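# Move one lens from the tray to the microscope plate

## Task

Lift a single lens out of the transparent tray and set it down on the microscope stand's black plate, with every other lens still sitting in its own pocket.

## Robot and tools

Robot: two arms, left_arm and right_arm, each with six revolute joints and a two-finger gripper. The joint order, for every row and every per-joint list in results, is waist, shoulder, elbow, wrist pitch, wrist yaw, wrist roll. Stated ranges in radians: waist -2.618 to 3.054, shoulder 0.000 to 3.142, elbow 0.000 to 3.142, wrist pitch -1.571 to 1.571, wrist yaw -1.571 to 1.571, wrist roll -2.094 to 2.094. The true end of any joint may differ from these by up to 0.059 rad either way.

Frame: all hand positions (metres) and quaternions (wxyz) use the scene frame. Its origin sits at table-top height, halfway between the two nominal arm bases; +z points up, +x points out over the table, and left_arm is on the +y side. Arm names do not match left and right in the images. The printed hand pose can be wrong by a few centimetres, worse at long reach. The fingers point along the gripper's +z and open along its y; end_effector_position is the point between the pads, just under 1 cm behind the tips.

Row format (shared by execute_actions and move): one flat list of 14 plain numbers covering both arms, even when only one moves. First the left_arm's 6 absolute joint angles (radians, the same kind Joint positions prints) and its opening, then the same 7 for right_arm. Opening runs from -1 (closed) to +1 (fully open). The pad gap is roughly 87 mm at +1, 69 at +0.5, 43 at 0, 18 at -0.5 and 0 at -1. Every row is a full command: to leave a gripper unchanged, repeat its current command, since writing 0 means half-closed.

execute_actions: actions is a list of actions. Each action is a table of up to 15 rows, each row lasting one 1/30 s step; if fewer than 15 rows are given, the last row is held for the remaining steps. cameras selects which images come back (omitted, null or ["all"] gives all; [] gives none; an unknown name voids the call). An empty actions list simply reports state. Targets more than 0.059 rad beyond a stated end, and farther out than the current angle, cause refusal. A target beyond a joint's true end is clipped, and the result then shows "joint sent to its limit". Each step, the waist, shoulder and elbow targets stay within 0.339 rad of the measured angle, and the wrist joints within 2.2. If the targets would carry a gripper more than 200 mm from where it is, that arm's targets get scaled back. A motion left unfinished at the end of an action should be sent again.

move: target is one 14-number row, or a list of up to 15 such rows, giving absolute joint angles plus openings. All joints are interpolated together, so the hand traces a curve. speed (rad/s, 0.01 to 12.57, default 0.5) caps the fastest-moving joint; pass one value or one per target. blend (rad) rounds corners at intermediate targets. opening_speed (at least 0.2 per second on the -1..+1 scale) ramps the fingers gradually. A path takes at least 0.5 s, and a list has 10 s in total. Nothing avoids obstacles or the other arm. With blocking=false the call returns after about 0.5 s while the motion continues, and a new move takes over from it. The result adds a "move:" line: done, off_target (resting more than 0.035 rad from target), moving, held, or fault, plus limits=held if steps were withheld. Neither done nor off_target indicates contact. Faster moves hit harder, and aiming past a contact presses harder.

wait: seconds from 0 to 10; arms keep their last command and a running move continues. stop: brakes a running move, which needs some distance to do so. zoom_image: camera (cam_low, cam_left_wrist, cam_right_wrist) and region [x0, y0, x1, y1] in pixels, at most 504x504, on that camera's latest image. finished_scene: scene is the current scene's integer number; it ends the scene for good, so call it only after the lens is resting on the plate without the robot holding it.

Results: Joint positions and Joint velocities give one block per arm: six joints (rad, rad/s) then the gripper motor reading (0 closed to 1 open). "within noise" means the arm is still. Joint targets shows what the joints are being driven toward; resend those values to hold a joint still. Tool commands shows the current gripper commands. grip_measured uses the command scale and may be off by up to about 0.043. To hold a part, command about 0.04 below the reading at first contact for a full grip, or less for a lighter one. Joint torques include gravity, have per-arm offsets, and joints 1 to 3 wrap at ±28 N m. "joint command not followed" means the clearance check changed some targets. A BASES line, if present, gives the calibrated base positions.

Cameras: cam_low, cam_left_wrist, cam_right_wrist, each 672x504, intrinsics as listed (cam_low fx=fy=382.429; left wrist 387.046; right wrist 431.099).

Avoid: dropping the lens or releasing it while it moves, disturbing the other lenses, fast impacts, hard pushes, letting the grippers press on each other, and anything leaving the table. Loose items can be nudged occasionally, so check before finishing. Holding loads or staying stretched out heats motors: MOTOR HOT appears at 75 °C, at 90 °C the arm folds and stops working, and at 100 °C it goes limp. Scene time keeps running while you compose replies.

Each tool is called in YAML: its name, and indented under it one key for each argument.

## Session

execute_actions:
  actions: []

Scene clock: 0.00 s.
left_arm: end_effector_position=(+0.2879, +0.1459, +0.2662) grip_measured=+1.000 end_effector_quat_wxyz=(+0.719, +0.013, +0.680, -0.142) | right_arm: end_effector_position=(+0.3101, -0.3638, +0.3660) grip_measured=+0.996 end_effector_quat_wxyz=(+0.724, -0.032, +0.687, -0.058)
Joint positions: left_arm=[-0.354 0.704 0.399 0.38 -0.11 -0.167 1] | right_arm=[-0.055 0.947 0.839 0.162 -0.033 -0.124 0.998]
Joint velocities: within noise
Joint torques (N m): no reading
Heat: left arm: 24 °C; right arm: 22 °C.
Joint targets: left_arm=[-0.354 0.703 0.411 0.389 -0.110 -0.166] | right_arm=[-0.055 0.942 0.856 0.179 -0.033 -0.124]
Tool commands: left_gripper/opening=+1.0 right_gripper/opening=+1.0

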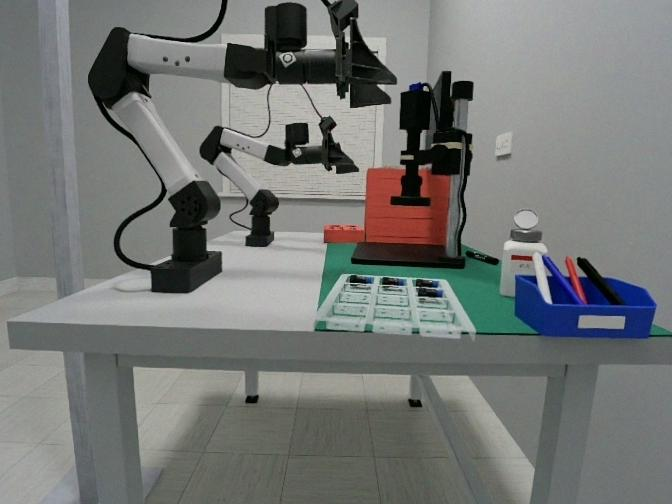

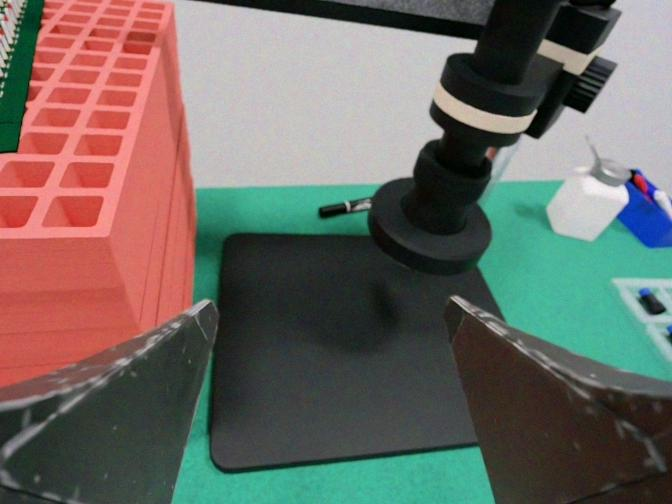

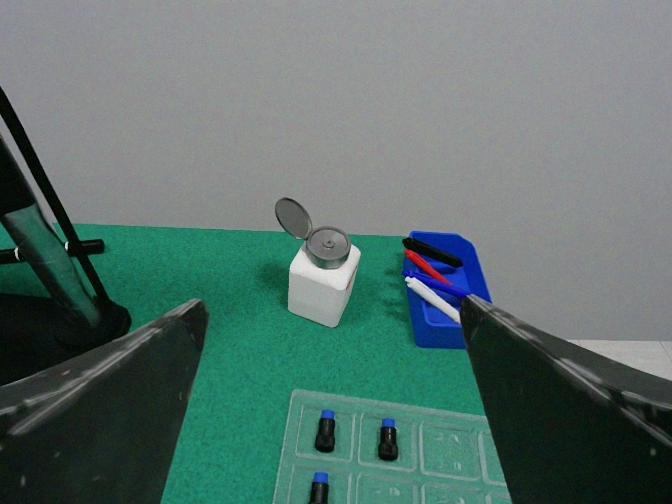

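zoom_image:
  camera: "cam_low"
  region: [310, 220, 490, 350]

zoom_image:
  camera: "cam_right_wrist"
  region: [260, 370, 520, 504]

Scaled by 2.800 from the camera's 672x504 image, which has a finer 960x720 frame.

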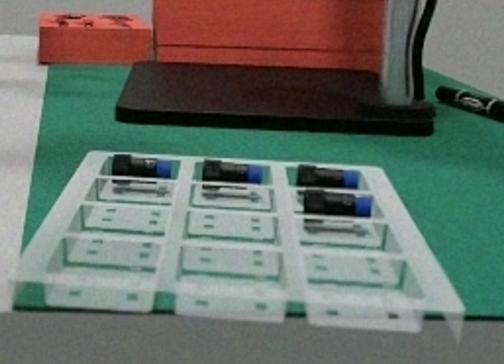

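Scaled by 1.938 from the camera's 672x504 image, which has a finer 960x720 frame.

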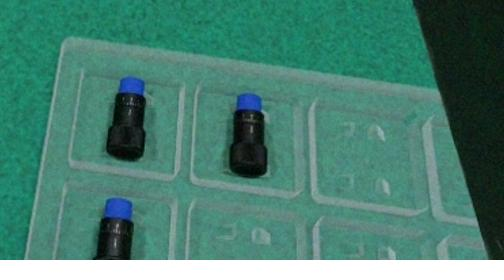

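move:
  target: [-0.354, 0.703, 0.411, 0.389, -0.110, -0.166, 1, 0.0, 1.7, 1.6, -1.2, 0.0, 0.0, 1]
  speed: 0.9

Scene clock: 9.87 s.
left_arm: end_effector_position=(+0.2879, +0.1459, +0.2662) grip_measured=+1.000 end_effector_quat_wxyz=(+0.719, +0.013, +0.680, -0.142) | right_arm: end_effector_position=(+0.2668, -0.3447, +0.1822) grip_measured=+0.996 end_effector_quat_wxyz=(+0.119, +0.004, +0.993, +0.003)
Joint positions: left_arm=[-0.354 0.704 0.399 0.38 -0.11 -0.167 1] | right_arm=[-0.007 1.699 1.562 -1.195 -0.01 -0.008 0.998]
Joint velocities: within noise
Joint torques (N m): left_arm=[0.14 -0.08 7.65 2.04 0.07 0.03] | right_arm=[0.9 -6.11 8.46 0.71 0.03 0.23]
Heat: left arm: 26 °C; right arm: 22 °C.
Joint targets: left_arm=[-0.354 0.703 0.411 0.389 -0.110 -0.166] | right_arm=[0.000 1.700 1.600 -1.200 0.000 0.000]
move: off_target (right_arm); right_arm: the elbow is farthest, 0.038 rad from its target

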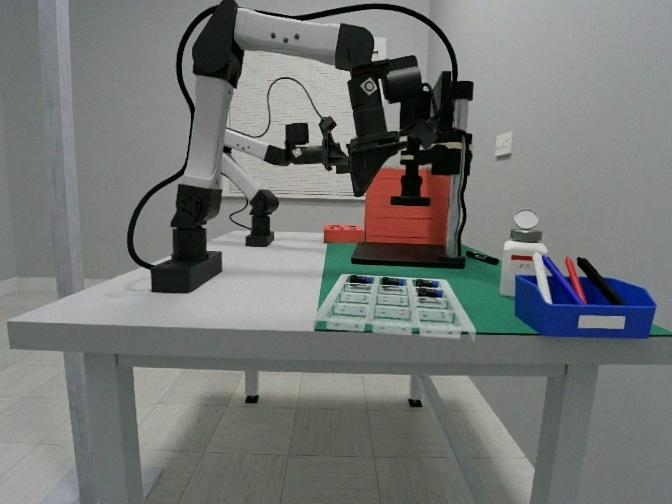

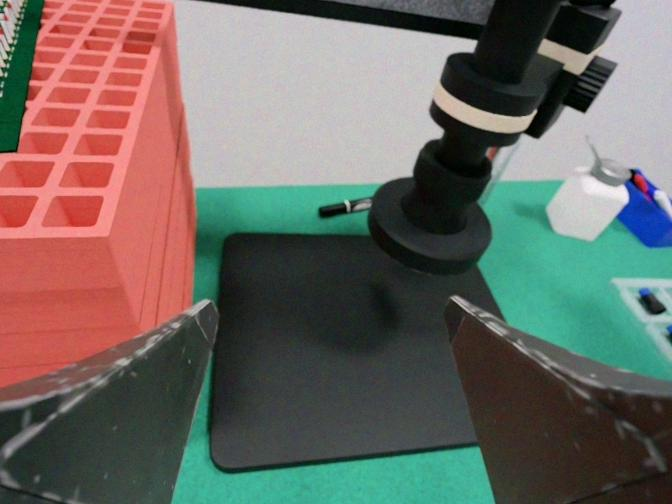

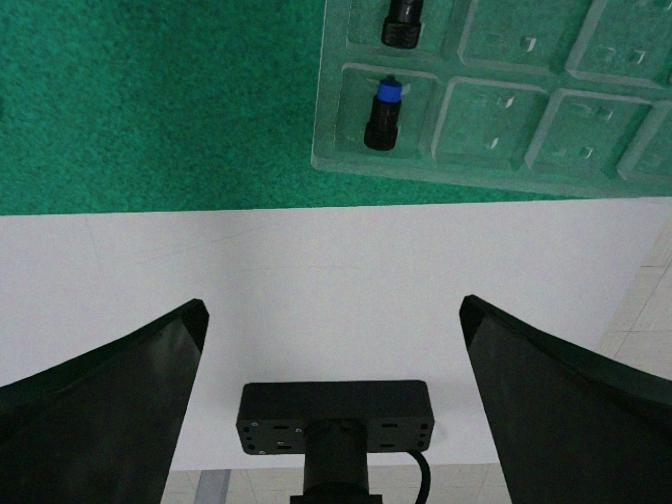

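move:
  target: [-0.354, 0.703, 0.411, 0.389, -0.110, -0.166, 1, -0.085, 2.014, 1.74, -1.269, 0.0, 0.0, -0.1]
  speed: 0.8
  cameras: ["cam_low", "cam_right_wrist"]

zoom_image:
  camera: "cam_right_wrist"
  region: [168, 150, 504, 402]

Scene clock: 18.47 s.
left_arm: end_effector_position=(+0.2879, +0.1459, +0.2662) grip_measured=+1.000 end_effector_quat_wxyz=(+0.719, +0.013, +0.680, -0.142) | right_arm: end_effector_position=(+0.2859, -0.3718, +0.1159) grip_measured=-0.100 end_effector_quat_wxyz=(-0.002, +0.044, +0.999, +0.004)
Joint positions: left_arm=[-0.354 0.704 0.399 0.38 -0.11 -0.167 1] | right_arm=[-0.084 2.021 1.706 -1.26 -0.007 -0.007 0.45]
Joint velocities: within noise
Joint torques (N m): left_arm=[0.13 -0.06 7.65 2.04 0.07 0.03] | right_arm=[0.27 -8.58 7.75 0.21 -0.01 0.22]
Heat: left arm: 27 °C; right arm: 24 °C.
Joint targets: left_arm=[-0.354 0.703 0.411 0.389 -0.110 -0.166] | right_arm=[-0.085 2.014 1.740 -1.269 0.000 0.000]
move: done
Images, in order (width x height): cam_low 672x504, cam_right_wrist 672x504.

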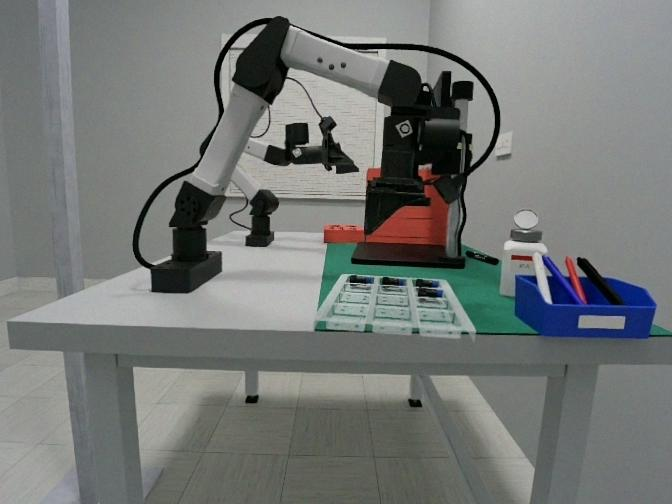

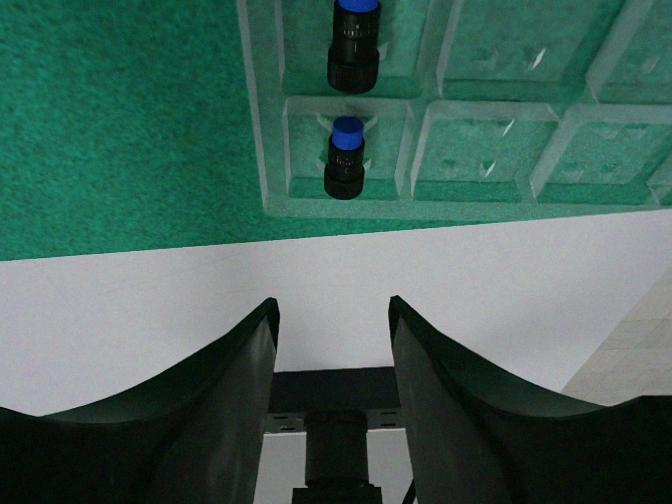

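Scaled by 1.500 from the camera's 672x504 image, which has a finer 960x720 frame.

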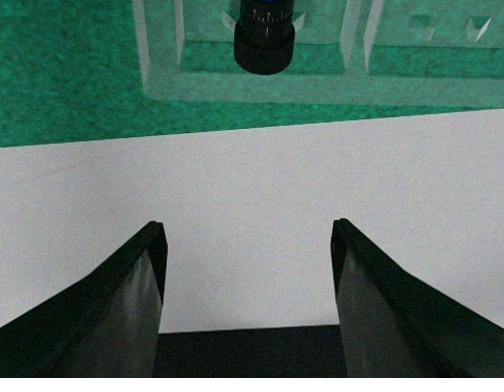

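move:
  target: [-0.354, 0.703, 0.411, 0.389, -0.110, -0.166, 1, -0.105, 2.036, 1.532, -1.044, 0.0, 0.0, -0.1]
  speed: 0.5
  cameras: ["cam_low", "cam_right_wrist"]

zoom_image:
  camera: "cam_right_wrist"
  region: [168, 120, 504, 372]

zoom_image:
  camera: "cam_low"
  region: [300, 180, 500, 350]

Scene clock: 21.67 s.
left_arm: end_effector_position=(+0.2879, +0.1459, +0.2662) grip_measured=+1.000 end_effector_quat_wxyz=(+0.719, +0.013, +0.680, -0.142) | right_arm: end_effector_position=(+0.2828, -0.3763, +0.0675) grip_measured=-0.100 end_effector_quat_wxyz=(+0.001, +0.051, +0.999, +0.004)
Joint positions: left_arm=[-0.354 0.704 0.399 0.38 -0.11 -0.167 1] | right_arm=[-0.098 2.037 1.535 -1.067 -0.007 -0.007 0.45]
Joint velocities: within noise
Joint torques (N m): left_arm=[0.14 -0.08 7.65 2.03 0.07 0.03] | right_arm=[-0.12 -8.08 4.67 0.51 0.05 0.21]
Heat: left arm: 27 °C; right arm: 24 °C.
Joint targets: left_arm=[-0.354 0.703 0.411 0.389 -0.110 -0.166] | right_arm=[-0.105 2.036 1.532 -1.044 0.000 0.000]
move: done
Images, in order (width x height): cam_low 672x504, cam_right_wrist 672x504.

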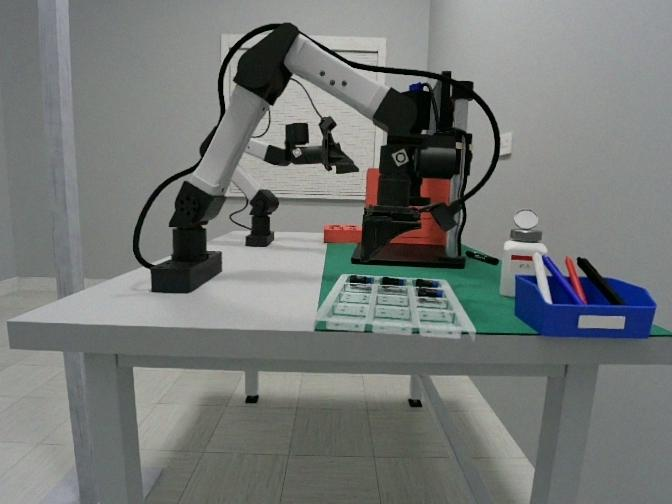

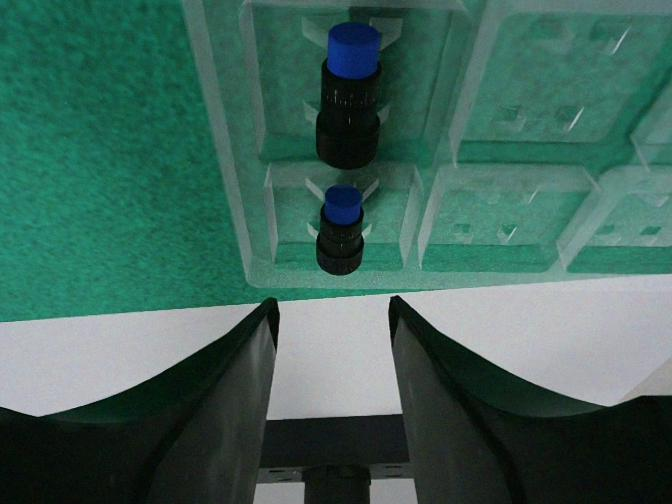

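Scaled by 1.500 from the camera's 672x504 image, which has a finer 960x720 frame.

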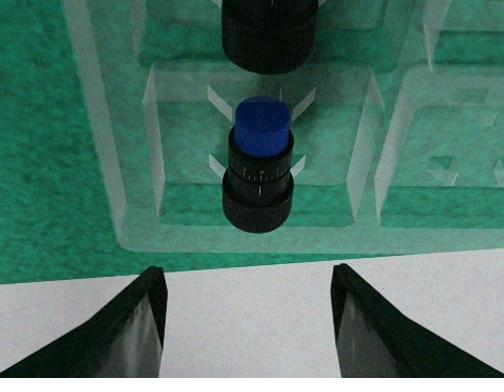

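Scaled by 2.520 from the camera's 672x504 image, which has a finer 960x720 frame.

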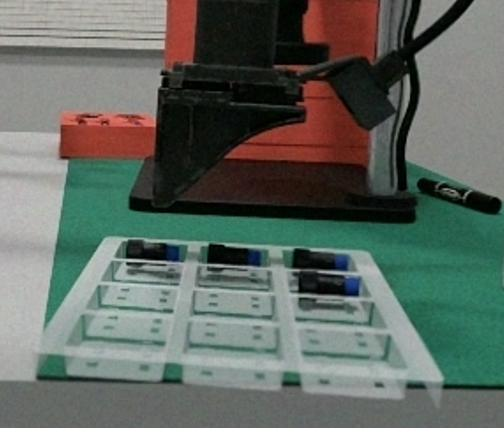

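move:
  target: [-0.354, 0.703, 0.411, 0.389, -0.110, -0.166, 1, -0.114, 2.052, 1.463, -0.965, 0.0, 0.0, -0.1]
  speed: 0.4
  cameras: ["cam_low", "cam_right_wrist"]

zoom_image:
  camera: "cam_right_wrist"
  region: [168, 150, 504, 402]

zoom_image:
  camera: "cam_low"
  region: [310, 220, 450, 325]

Scene clock: 26.33 s.
left_arm: end_effector_position=(+0.2879, +0.1459, +0.2662) grip_measured=+1.000 end_effector_quat_wxyz=(+0.719, +0.013, +0.680, -0.142) | right_arm: end_effector_position=(+0.2790, -0.3790, +0.0466) grip_measured=-0.100 end_effector_quat_wxyz=(+0.000, +0.055, +0.998, +0.004)
Joint positions: left_arm=[-0.354 0.704 0.399 0.38 -0.11 -0.167 1] | right_arm=[-0.107 2.05 1.467 -0.988 -0.007 -0.007 0.45]
Joint velocities: within noise
Joint torques (N m): left_arm=[0.14 -0.08 7.64 2.04 0.07 0.03] | right_arm=[-0.16 -7.94 4.52 0.53 0.02 0.21]
Heat: left arm: 28 °C; right arm: 24 °C.
Joint targets: left_arm=[-0.354 0.703 0.411 0.389 -0.110 -0.166] | right_arm=[-0.114 2.052 1.463 -0.965 0.000 0.000]
move: done
Images, in order (width x height): cam_low 672x504, cam_right_wrist 672x504.

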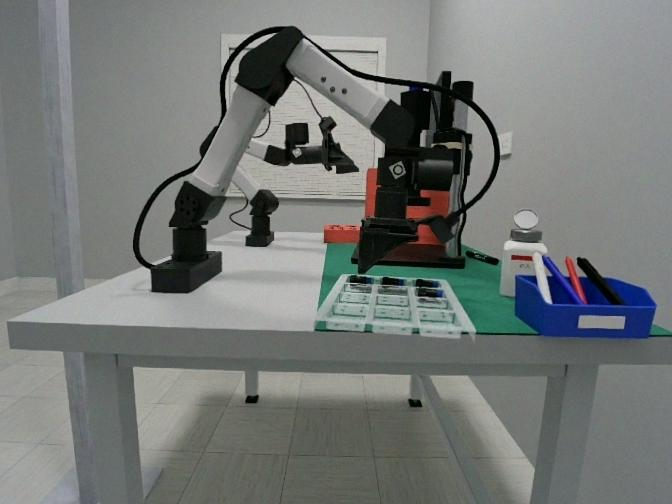

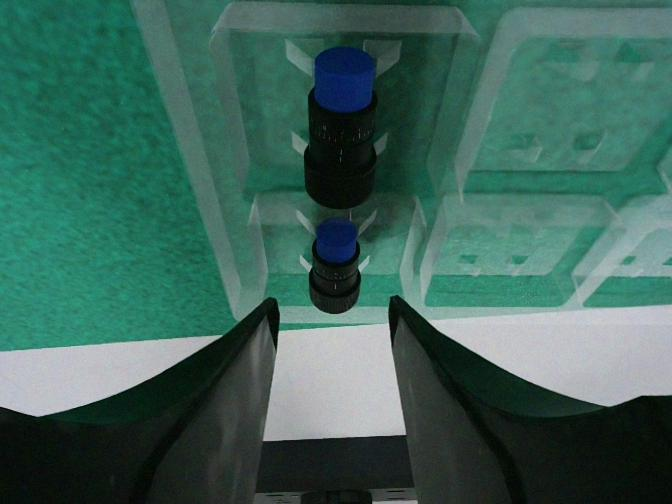

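Scaled by 1.500 from the camera's 672x504 image, which has a finer 960x720 frame.

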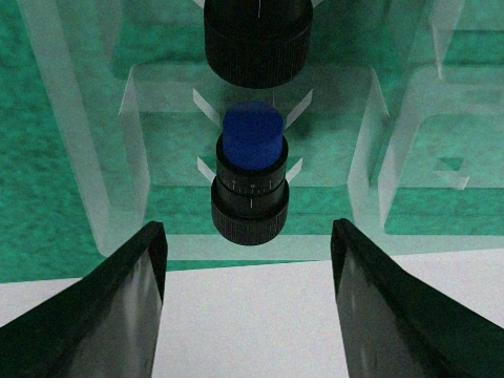

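Scaled by 3.600 from the camera's 672x504 image, which has a finer 960x720 frame.

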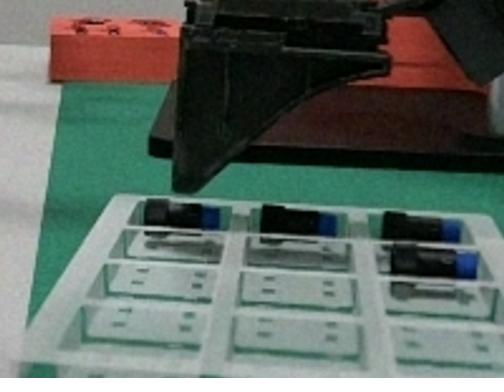

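move:
  target: [-0.354, 0.703, 0.411, 0.389, -0.110, -0.166, 1, -0.114, 2.077, 1.427, -0.904, 0.0, 0.0, -0.25]
  speed: 0.15
  opening_speed: 1.0
  cameras: ["cam_low", "cam_right_wrist"]

zoom_image:
  camera: "cam_right_wrist"
  region: [168, 150, 504, 402]

zoom_image:
  camera: "cam_low"
  region: [310, 220, 450, 325]

Scene clock: 29.03 s.
left_arm: end_effector_position=(+0.2879, +0.1459, +0.2662) grip_measured=+1.000 end_effector_quat_wxyz=(+0.719, +0.013, +0.680, -0.142) | right_arm: end_effector_position=(+0.2796, -0.3791, +0.0298) grip_measured=-0.250 end_effector_quat_wxyz=(+0.001, +0.055, +0.998, +0.004)
Joint positions: left_arm=[-0.354 0.704 0.399 0.38 -0.11 -0.167 1] | right_arm=[-0.107 2.073 1.432 -0.928 -0.007 -0.007 0.375]
Joint velocities: within noise
Joint torques (N m): left_arm=[0.14 -0.08 7.64 2.03 0.07 0.03] | right_arm=[-0.14 -7.68 4.29 0.52 0.01 0.23]
Heat: left arm: 28 °C; right arm: 24 °C.
Joint targets: left_arm=[-0.354 0.703 0.411 0.389 -0.110 -0.166] | right_arm=[-0.114 2.077 1.427 -0.904 0.000 0.000]
move: done
Images, in order (width x height): cam_low 672x504, cam_right_wrist 672x504.

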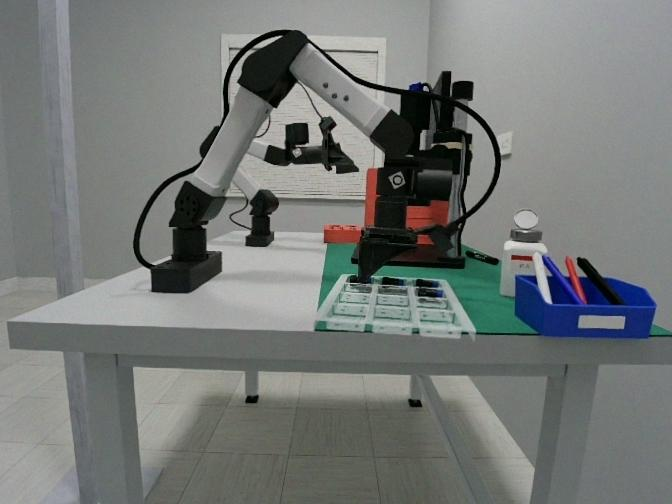

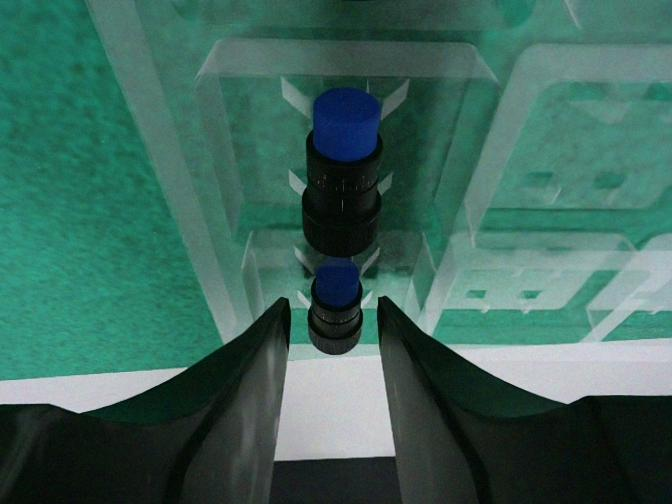

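Scaled by 1.500 from the camera's 672x504 image, which has a finer 960x720 frame.

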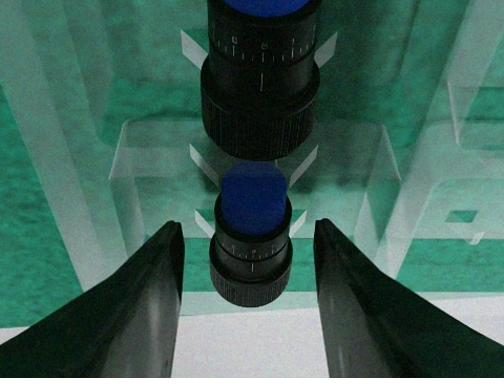

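Scaled by 3.600 from the camera's 672x504 image, which has a finer 960x720 frame.

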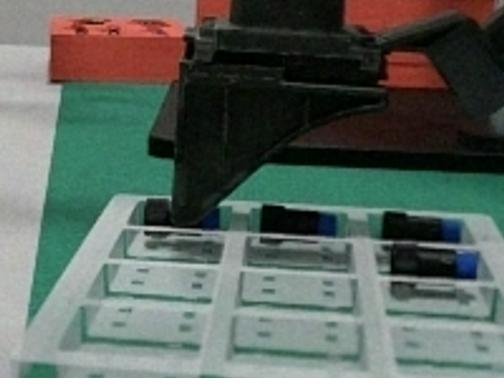

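move:
  target:
    - [-0.354, 0.703, 0.411, 0.389, -0.110, -0.166, 1, -0.114, 2.085, 1.416, -0.886, 0.0, 0.0, -0.25]
    - [-0.354, 0.703, 0.411, 0.389, -0.110, -0.166, 1, -0.114, 2.085, 1.416, -0.886, 0.0, 0.0, -0.48]
  speed: 0.1
  opening_speed: 0.5
  cameras: ["cam_low", "cam_right_wrist"]

zoom_image:
  camera: "cam_right_wrist"
  region: [168, 150, 504, 402]

zoom_image:
  camera: "cam_low"
  region: [310, 220, 450, 325]

Scene clock: 31.50 s.
left_arm: end_effector_position=(+0.2879, +0.1459, +0.2662) grip_measured=+1.000 end_effector_quat_wxyz=(+0.719, +0.013, +0.680, -0.142) | right_arm: end_effector_position=(+0.2795, -0.3791, +0.0246) grip_measured=-0.480 end_effector_quat_wxyz=(+0.001, +0.055, +0.998, +0.004)
Joint positions: left_arm=[-0.354 0.704 0.399 0.38 -0.11 -0.167 1] | right_arm=[-0.107 2.081 1.422 -0.909 -0.007 -0.007 0.26]
Joint velocities: within noise
Joint torques (N m): left_arm=[0.14 -0.08 7.65 2.04 0.07 0.03] | right_arm=[-0.23 -7.69 4.29 0.54 0.03 0.24]
Heat: left arm: 29 °C; right arm: 24 °C.
Joint targets: left_arm=[-0.354 0.703 0.411 0.389 -0.110 -0.166] | right_arm=[-0.114 2.085 1.416 -0.886 0.000 0.000]
move: done
Images, in order (width x height): cam_low 672x504, cam_right_wrist 672x504.

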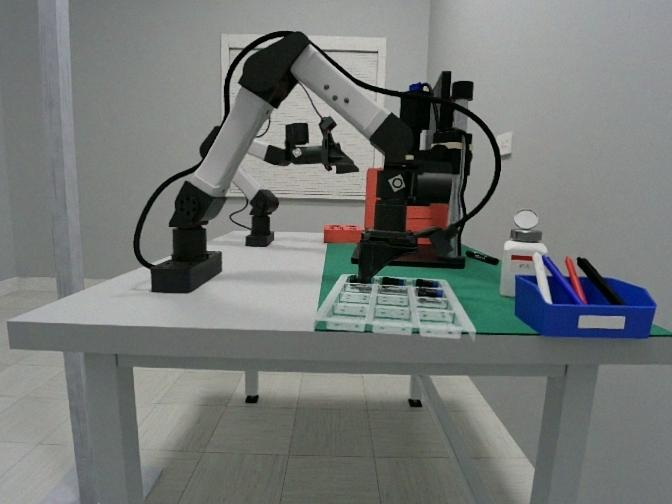

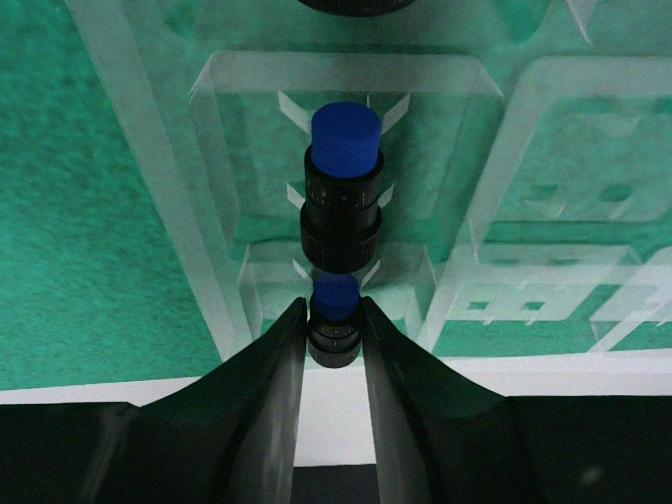

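Scaled by 1.500 from the camera's 672x504 image, which has a finer 960x720 frame.

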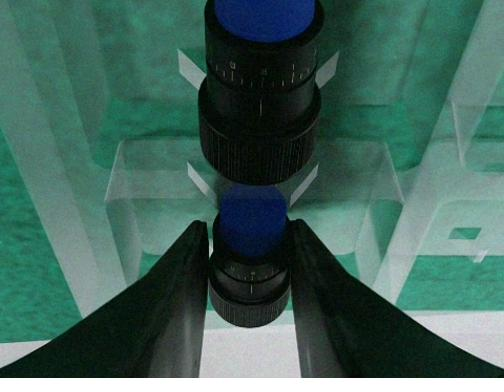

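Scaled by 3.600 from the camera's 672x504 image, which has a finer 960x720 frame.

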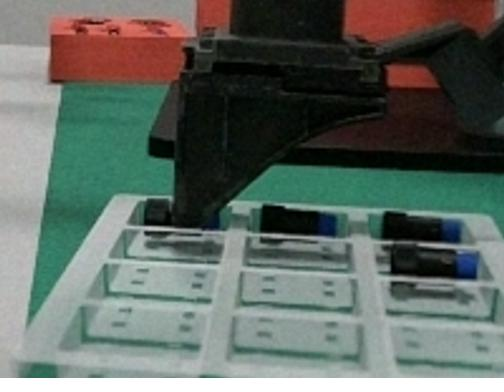

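move:
  target: [-0.354, 0.703, 0.411, 0.389, -0.110, -0.166, 1, -0.114, 2.085, 1.416, -0.886, 0.0, 0.0, -0.62]
  opening_speed: 0.3
  cameras: ["cam_right_wrist"]

zoom_image:
  camera: "cam_right_wrist"
  region: [168, 150, 504, 402]

Scene clock: 32.83 s.
left_arm: end_effector_position=(+0.2879, +0.1459, +0.2662) grip_measured=+1.000 end_effector_quat_wxyz=(+0.719, +0.013, +0.680, -0.142) | right_arm: end_effector_position=(+0.2796, -0.3791, +0.0246) grip_measured=-0.540 end_effector_quat_wxyz=(+0.001, +0.055, +0.998, +0.003)
Joint positions: left_arm=[-0.354 0.704 0.399 0.38 -0.11 -0.167 1] | right_arm=[-0.107 2.081 1.422 -0.909 -0.007 -0.007 0.23]
Joint velocities: within noise
Joint torques (N m): left_arm=[0.16 -0.06 7.66 2.03 0.07 0.03] | right_arm=[-0.2 -7.68 4.34 0.53 0.01 0.22]
Heat: left arm: 29 °C; right arm: 24 °C.
Joint targets: left_arm=[-0.354 0.703 0.411 0.389 -0.110 -0.166] | right_arm=[-0.114 2.085 1.416 -0.886 0.000 0.000]
move: done
Images, in order (width x height): cam_right_wrist 672x504.

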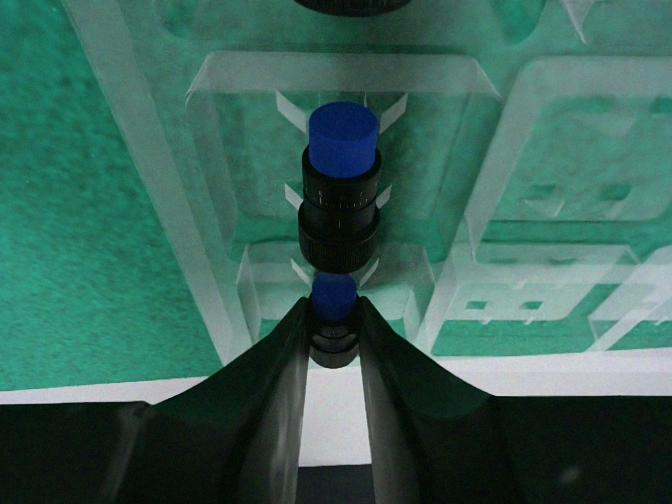

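Scaled by 1.500 from the camera's 672x504 image, which has a finer 960x720 frame.

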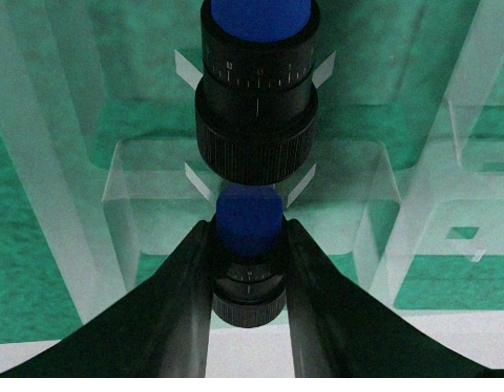

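move:
  target:
    - [-0.354, 0.703, 0.411, 0.389, -0.110, -0.166, 1, -0.114, 2.036, 1.532, -1.04, 0.0, 0.0, -0.62]
    - [-0.354, 0.703, 0.411, 0.389, -0.110, -0.166, 1, -0.114, 2.014, 1.75, -1.269, 0.0, 0.0, -0.62]
  speed: [0.3, 0.5]
  blend: 0.05

zoom_image:
  camera: "cam_left_wrist"
  region: [168, 150, 672, 504]

zoom_image:
  camera: "cam_low"
  region: [300, 60, 500, 350]

Scene clock: 35.27 s.
left_arm: end_effector_position=(+0.2879, +0.1459, +0.2662) grip_measured=+1.000 end_effector_quat_wxyz=(+0.719, +0.013, +0.680, -0.142) | right_arm: end_effector_position=(+0.2882, -0.3802, +0.1091) grip_measured=-0.540 end_effector_quat_wxyz=(-0.009, +0.055, +0.998, +0.004)
Joint positions: left_arm=[-0.354 0.704 0.399 0.38 -0.11 -0.167 1] | right_arm=[-0.107 2.051 1.72 -1.258 -0.007 -0.007 0.23]
Joint velocities: within noise
Joint torques (N m): left_arm=[0.13 -0.08 7.65 2.04 0.08 0.03] | right_arm=[-0.1 -11.15 7.51 0.12 0 0.22]
Heat: left arm: 29 °C; right arm: 24 °C.
Joint targets: left_arm=[-0.354 0.703 0.411 0.389 -0.110 -0.166] | right_arm=[-0.114 2.014 1.750 -1.269 0.000 0.000]
move: off_target (right_arm); right_arm: the shoulder is farthest, 0.037 rad from its target

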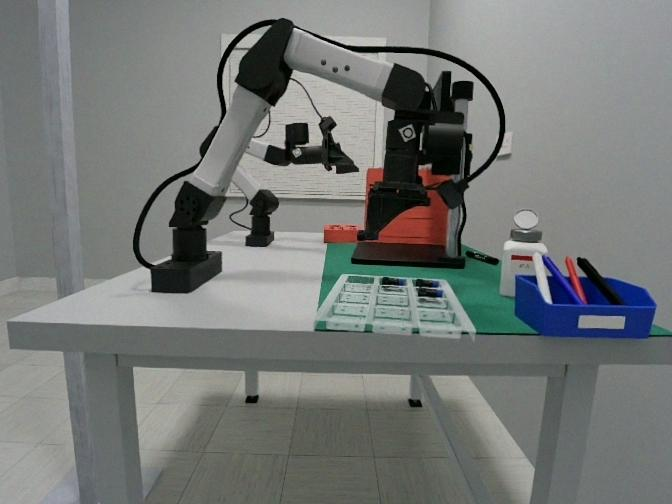

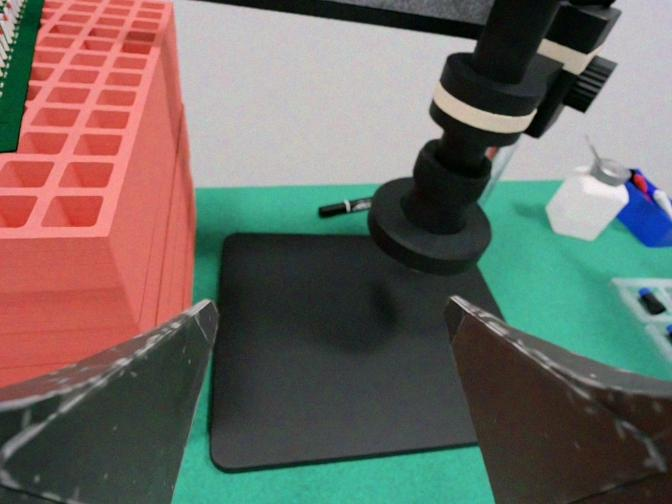

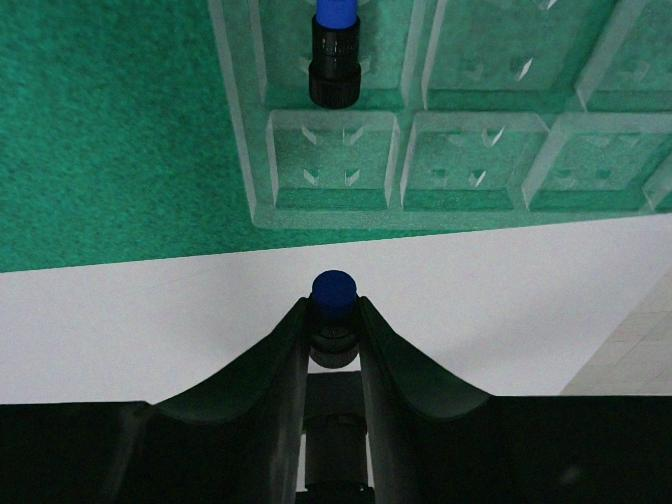

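Scaled by 1.000.

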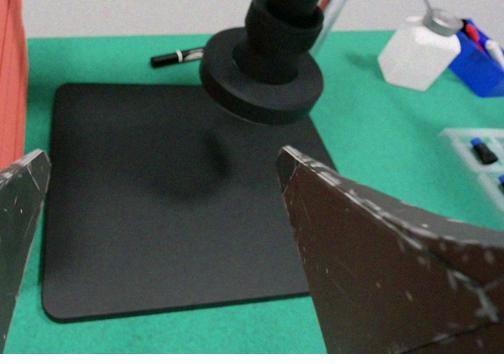

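Scaled by 1.738 from the camera's 672x504 image, which has a finer 960x720 frame.

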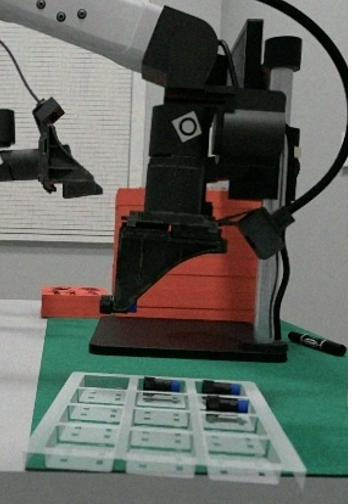

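move:
  target: [-0.45, 0.55, 0.45, -0.05, -0.110, -0.166, 1, 0.15, 2.0, 1.74, -1.28, 0.0, 0.8, -0.62]
  speed: 0.6

Scene clock: 43.40 s.
left_arm: end_effector_position=(+0.2436, +0.1337, +0.2135) grip_measured=+1.000 end_effector_quat_wxyz=(+0.623, +0.061, +0.767, -0.142) | right_arm: end_effector_position=(+0.2929, -0.2609, +0.1113) grip_measured=-0.540 end_effector_quat_wxyz=(-0.012, +0.321, +0.947, -0.002)
Joint positions: left_arm=[-0.444 0.556 0.422 -0.052 -0.11 -0.167 1] | right_arm=[0.148 2.045 1.72 -1.268 -0.006 0.79 0.23]
Joint velocities: within noise
Joint torques (N m): left_arm=[-0.28 0.2 9.06 2.04 0.06 0.03] | right_arm=[0.57 -11.75 6.57 0.1 0.03 0.25]
Heat: left arm: 30 °C; right arm: 26 °C.
Joint targets: left_arm=[-0.450 0.550 0.450 -0.050 -0.110 -0.166] | right_arm=[0.150 2.000 1.740 -1.280 0.000 0.800]
move: off_target (right_arm); right_arm: the shoulder is farthest, 0.045 rad from its target

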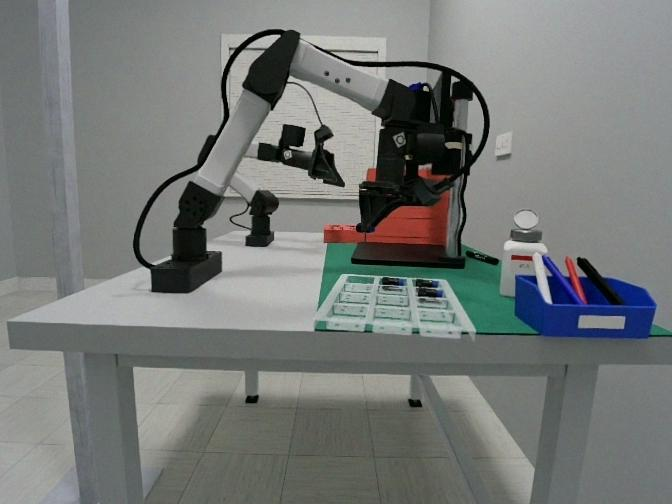

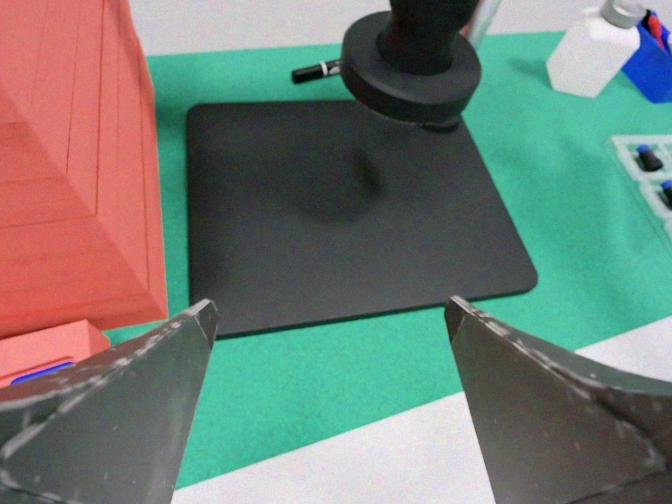

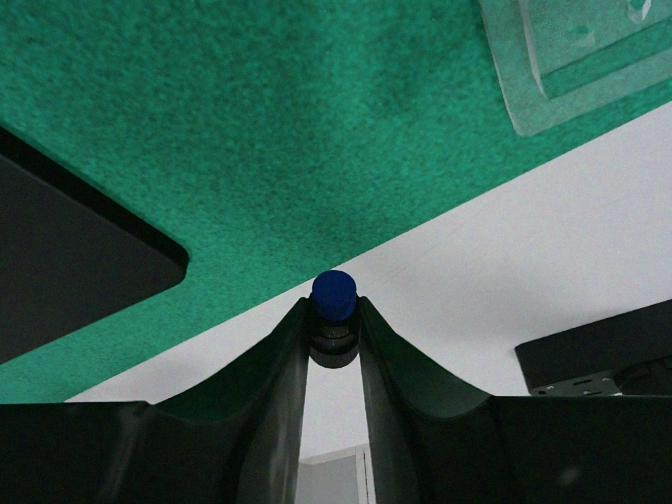

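zoom_image:
  camera: "cam_low"
  region: [330, 60, 500, 280]

zoom_image:
  camera: "cam_left_wrist"
  region: [300, 0, 672, 360]

Scaled by 2.291 from the camera's 672x504 image, which has a finer 960x720 frame.

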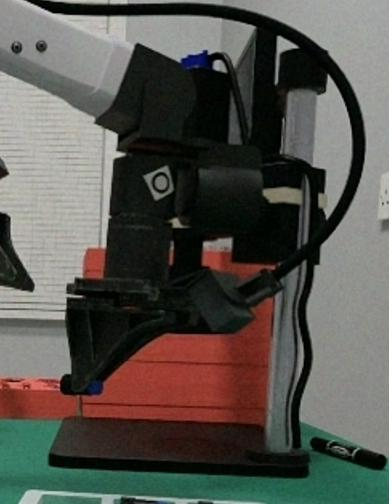

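Scaled by 1.355 from the camera's 672x504 image, which has a finer 960x720 frame.

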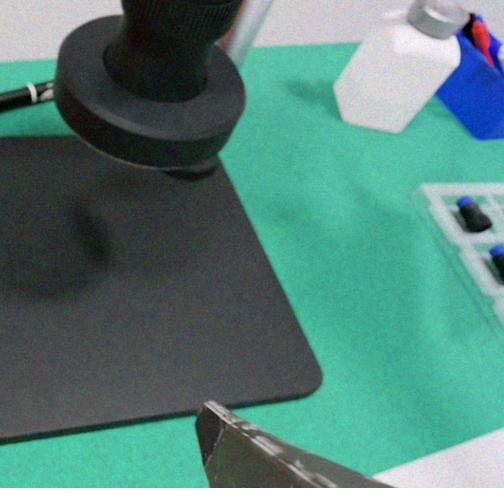

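move:
  target: [-0.45, 0.55, 0.45, -0.05, -0.110, -0.166, 1, 0.43, 1.92, 1.56, -0.91, 0.0, 1.5, -0.62]
  speed: 0.5

zoom_image:
  camera: "cam_low"
  region: [330, 60, 500, 280]

zoom_image:
  camera: "cam_left_wrist"
  region: [300, 0, 672, 360]

Scene clock: 55.33 s.
left_arm: end_effector_position=(+0.2435, +0.1337, +0.2133) grip_measured=+1.000 end_effector_quat_wxyz=(+0.622, +0.061, +0.767, -0.142) | right_arm: end_effector_position=(+0.3160, -0.1286, +0.1076) grip_measured=-0.541 end_effector_quat_wxyz=(+0.067, +0.507, +0.854, +0.099)
Joint positions: left_arm=[-0.444 0.556 0.422 -0.053 -0.11 -0.167 1] | right_arm=[0.428 1.965 1.567 -0.934 -0.006 1.49 0.23]
Joint velocities: within noise
Joint torques (N m): left_arm=[-0.28 0.2 9.06 2.03 0.06 0.03] | right_arm=[0.51 -11.45 4.85 0.93 0.05 0.23]
Heat: left arm: 31 °C; right arm: 29 °C.
Joint targets: left_arm=[-0.450 0.550 0.450 -0.050 -0.110 -0.166] | right_arm=[0.430 1.920 1.560 -0.910 0.000 1.500]
move: off_target (right_arm); right_arm: the shoulder is farthest, 0.045 rad from its target

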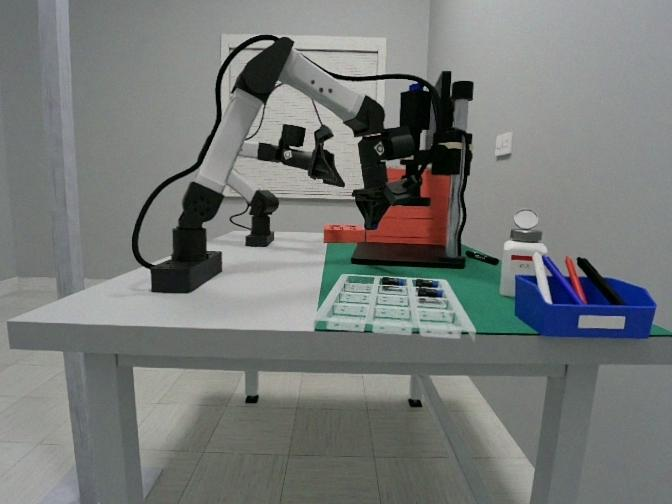

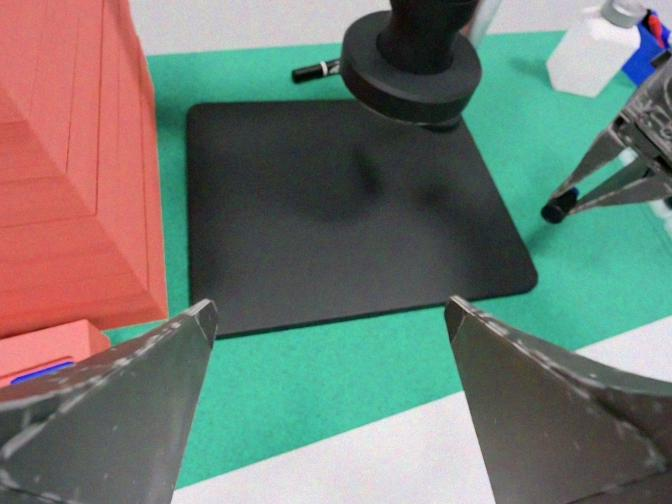

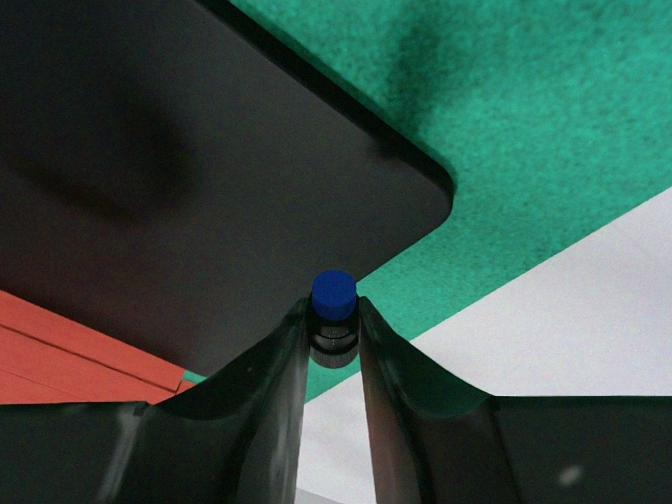

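Scaled by 2.291 from the camera's 672x504 image, which has a finer 960x720 frame.

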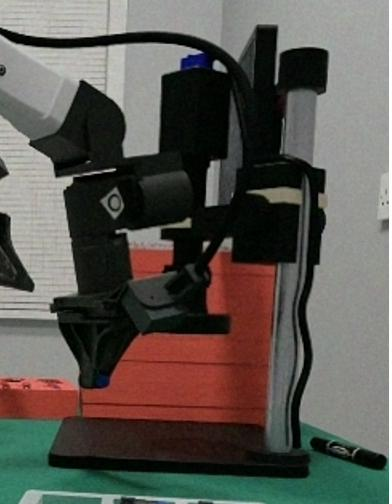

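Scaled by 1.355 from the camera's 672x504 image, which has a finer 960x720 frame.

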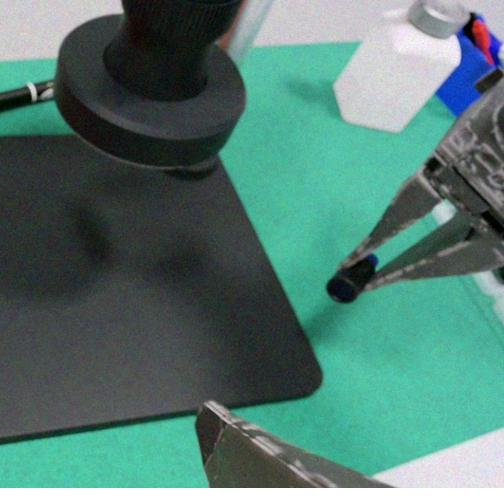

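move:
  target: [-0.45, 0.55, 0.45, -0.05, -0.110, -0.166, 1, 0.472, 2.045, 1.515, -0.79, 0.0, 1.5, -0.62]
  speed: 0.25

zoom_image:
  camera: "cam_low"
  region: [330, 60, 500, 280]

zoom_image:
  camera: "cam_left_wrist"
  region: [300, 0, 672, 360]

Scene clock: 58.80 s.
left_arm: end_effector_position=(+0.2435, +0.1337, +0.2133) grip_measured=+1.000 end_effector_quat_wxyz=(+0.622, +0.061, +0.767, -0.142) | right_arm: end_effector_position=(+0.3158, -0.1102, +0.0651) grip_measured=-0.541 end_effector_quat_wxyz=(+0.061, +0.491, +0.864, +0.095)
Joint positions: left_arm=[-0.444 0.556 0.422 -0.053 -0.11 -0.167 1] | right_arm=[0.467 2.047 1.517 -0.814 -0.006 1.491 0.23]
Joint velocities: within noise
Joint torques (N m): left_arm=[-0.29 0.18 9.07 2.04 0.06 0.03] | right_arm=[0.7 -8.46 5.19 0.92 0.05 0.23]
Heat: left arm: 32 °C; right arm: 30 °C.
Joint targets: left_arm=[-0.450 0.550 0.450 -0.050 -0.110 -0.166] | right_arm=[0.472 2.045 1.515 -0.790 0.000 1.500]
move: done

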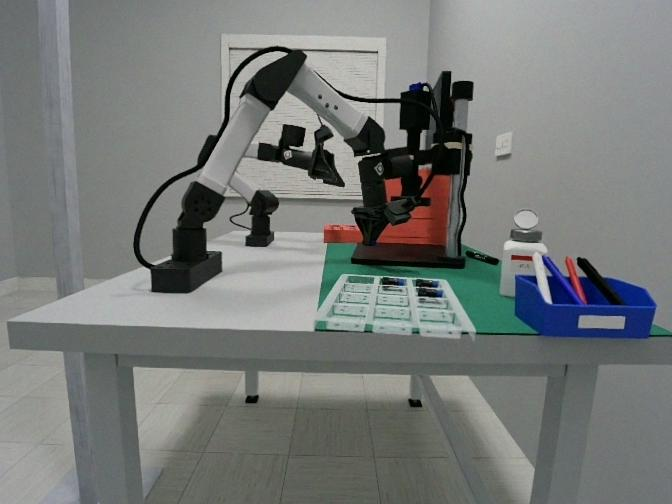

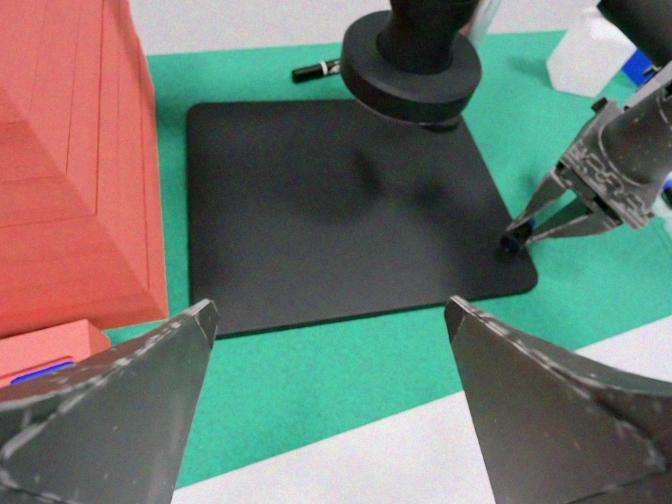

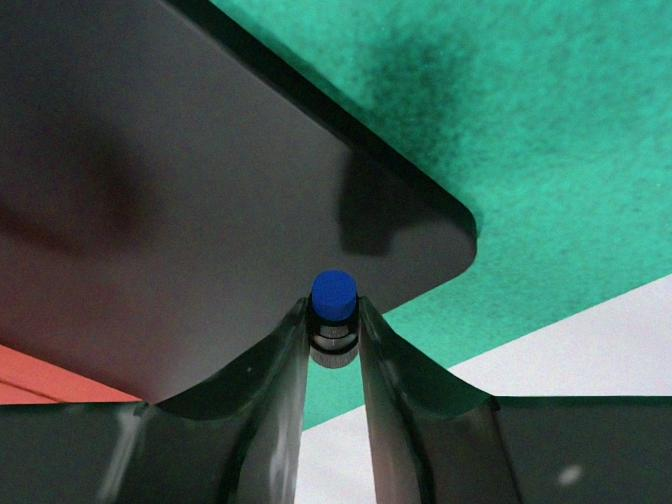

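Scaled by 2.291 from the camera's 672x504 image, which has a finer 960x720 frame.

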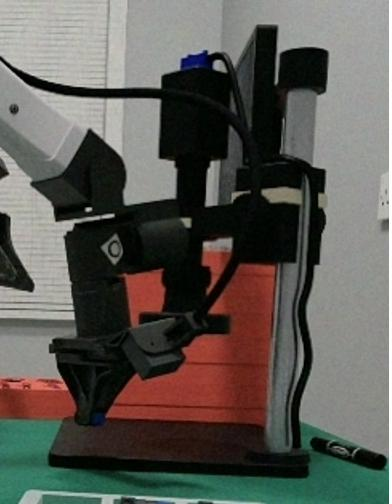

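Scaled by 1.355 from the camera's 672x504 image, which has a finer 960x720 frame.

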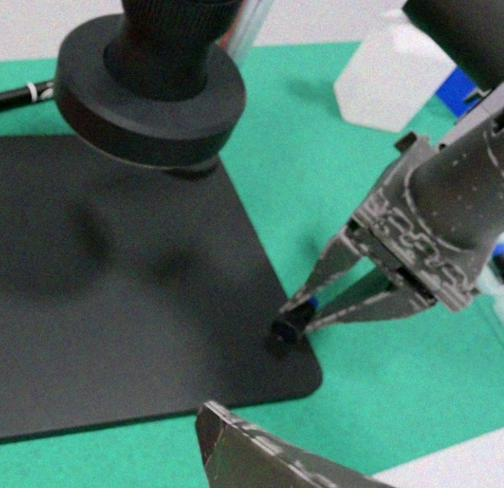

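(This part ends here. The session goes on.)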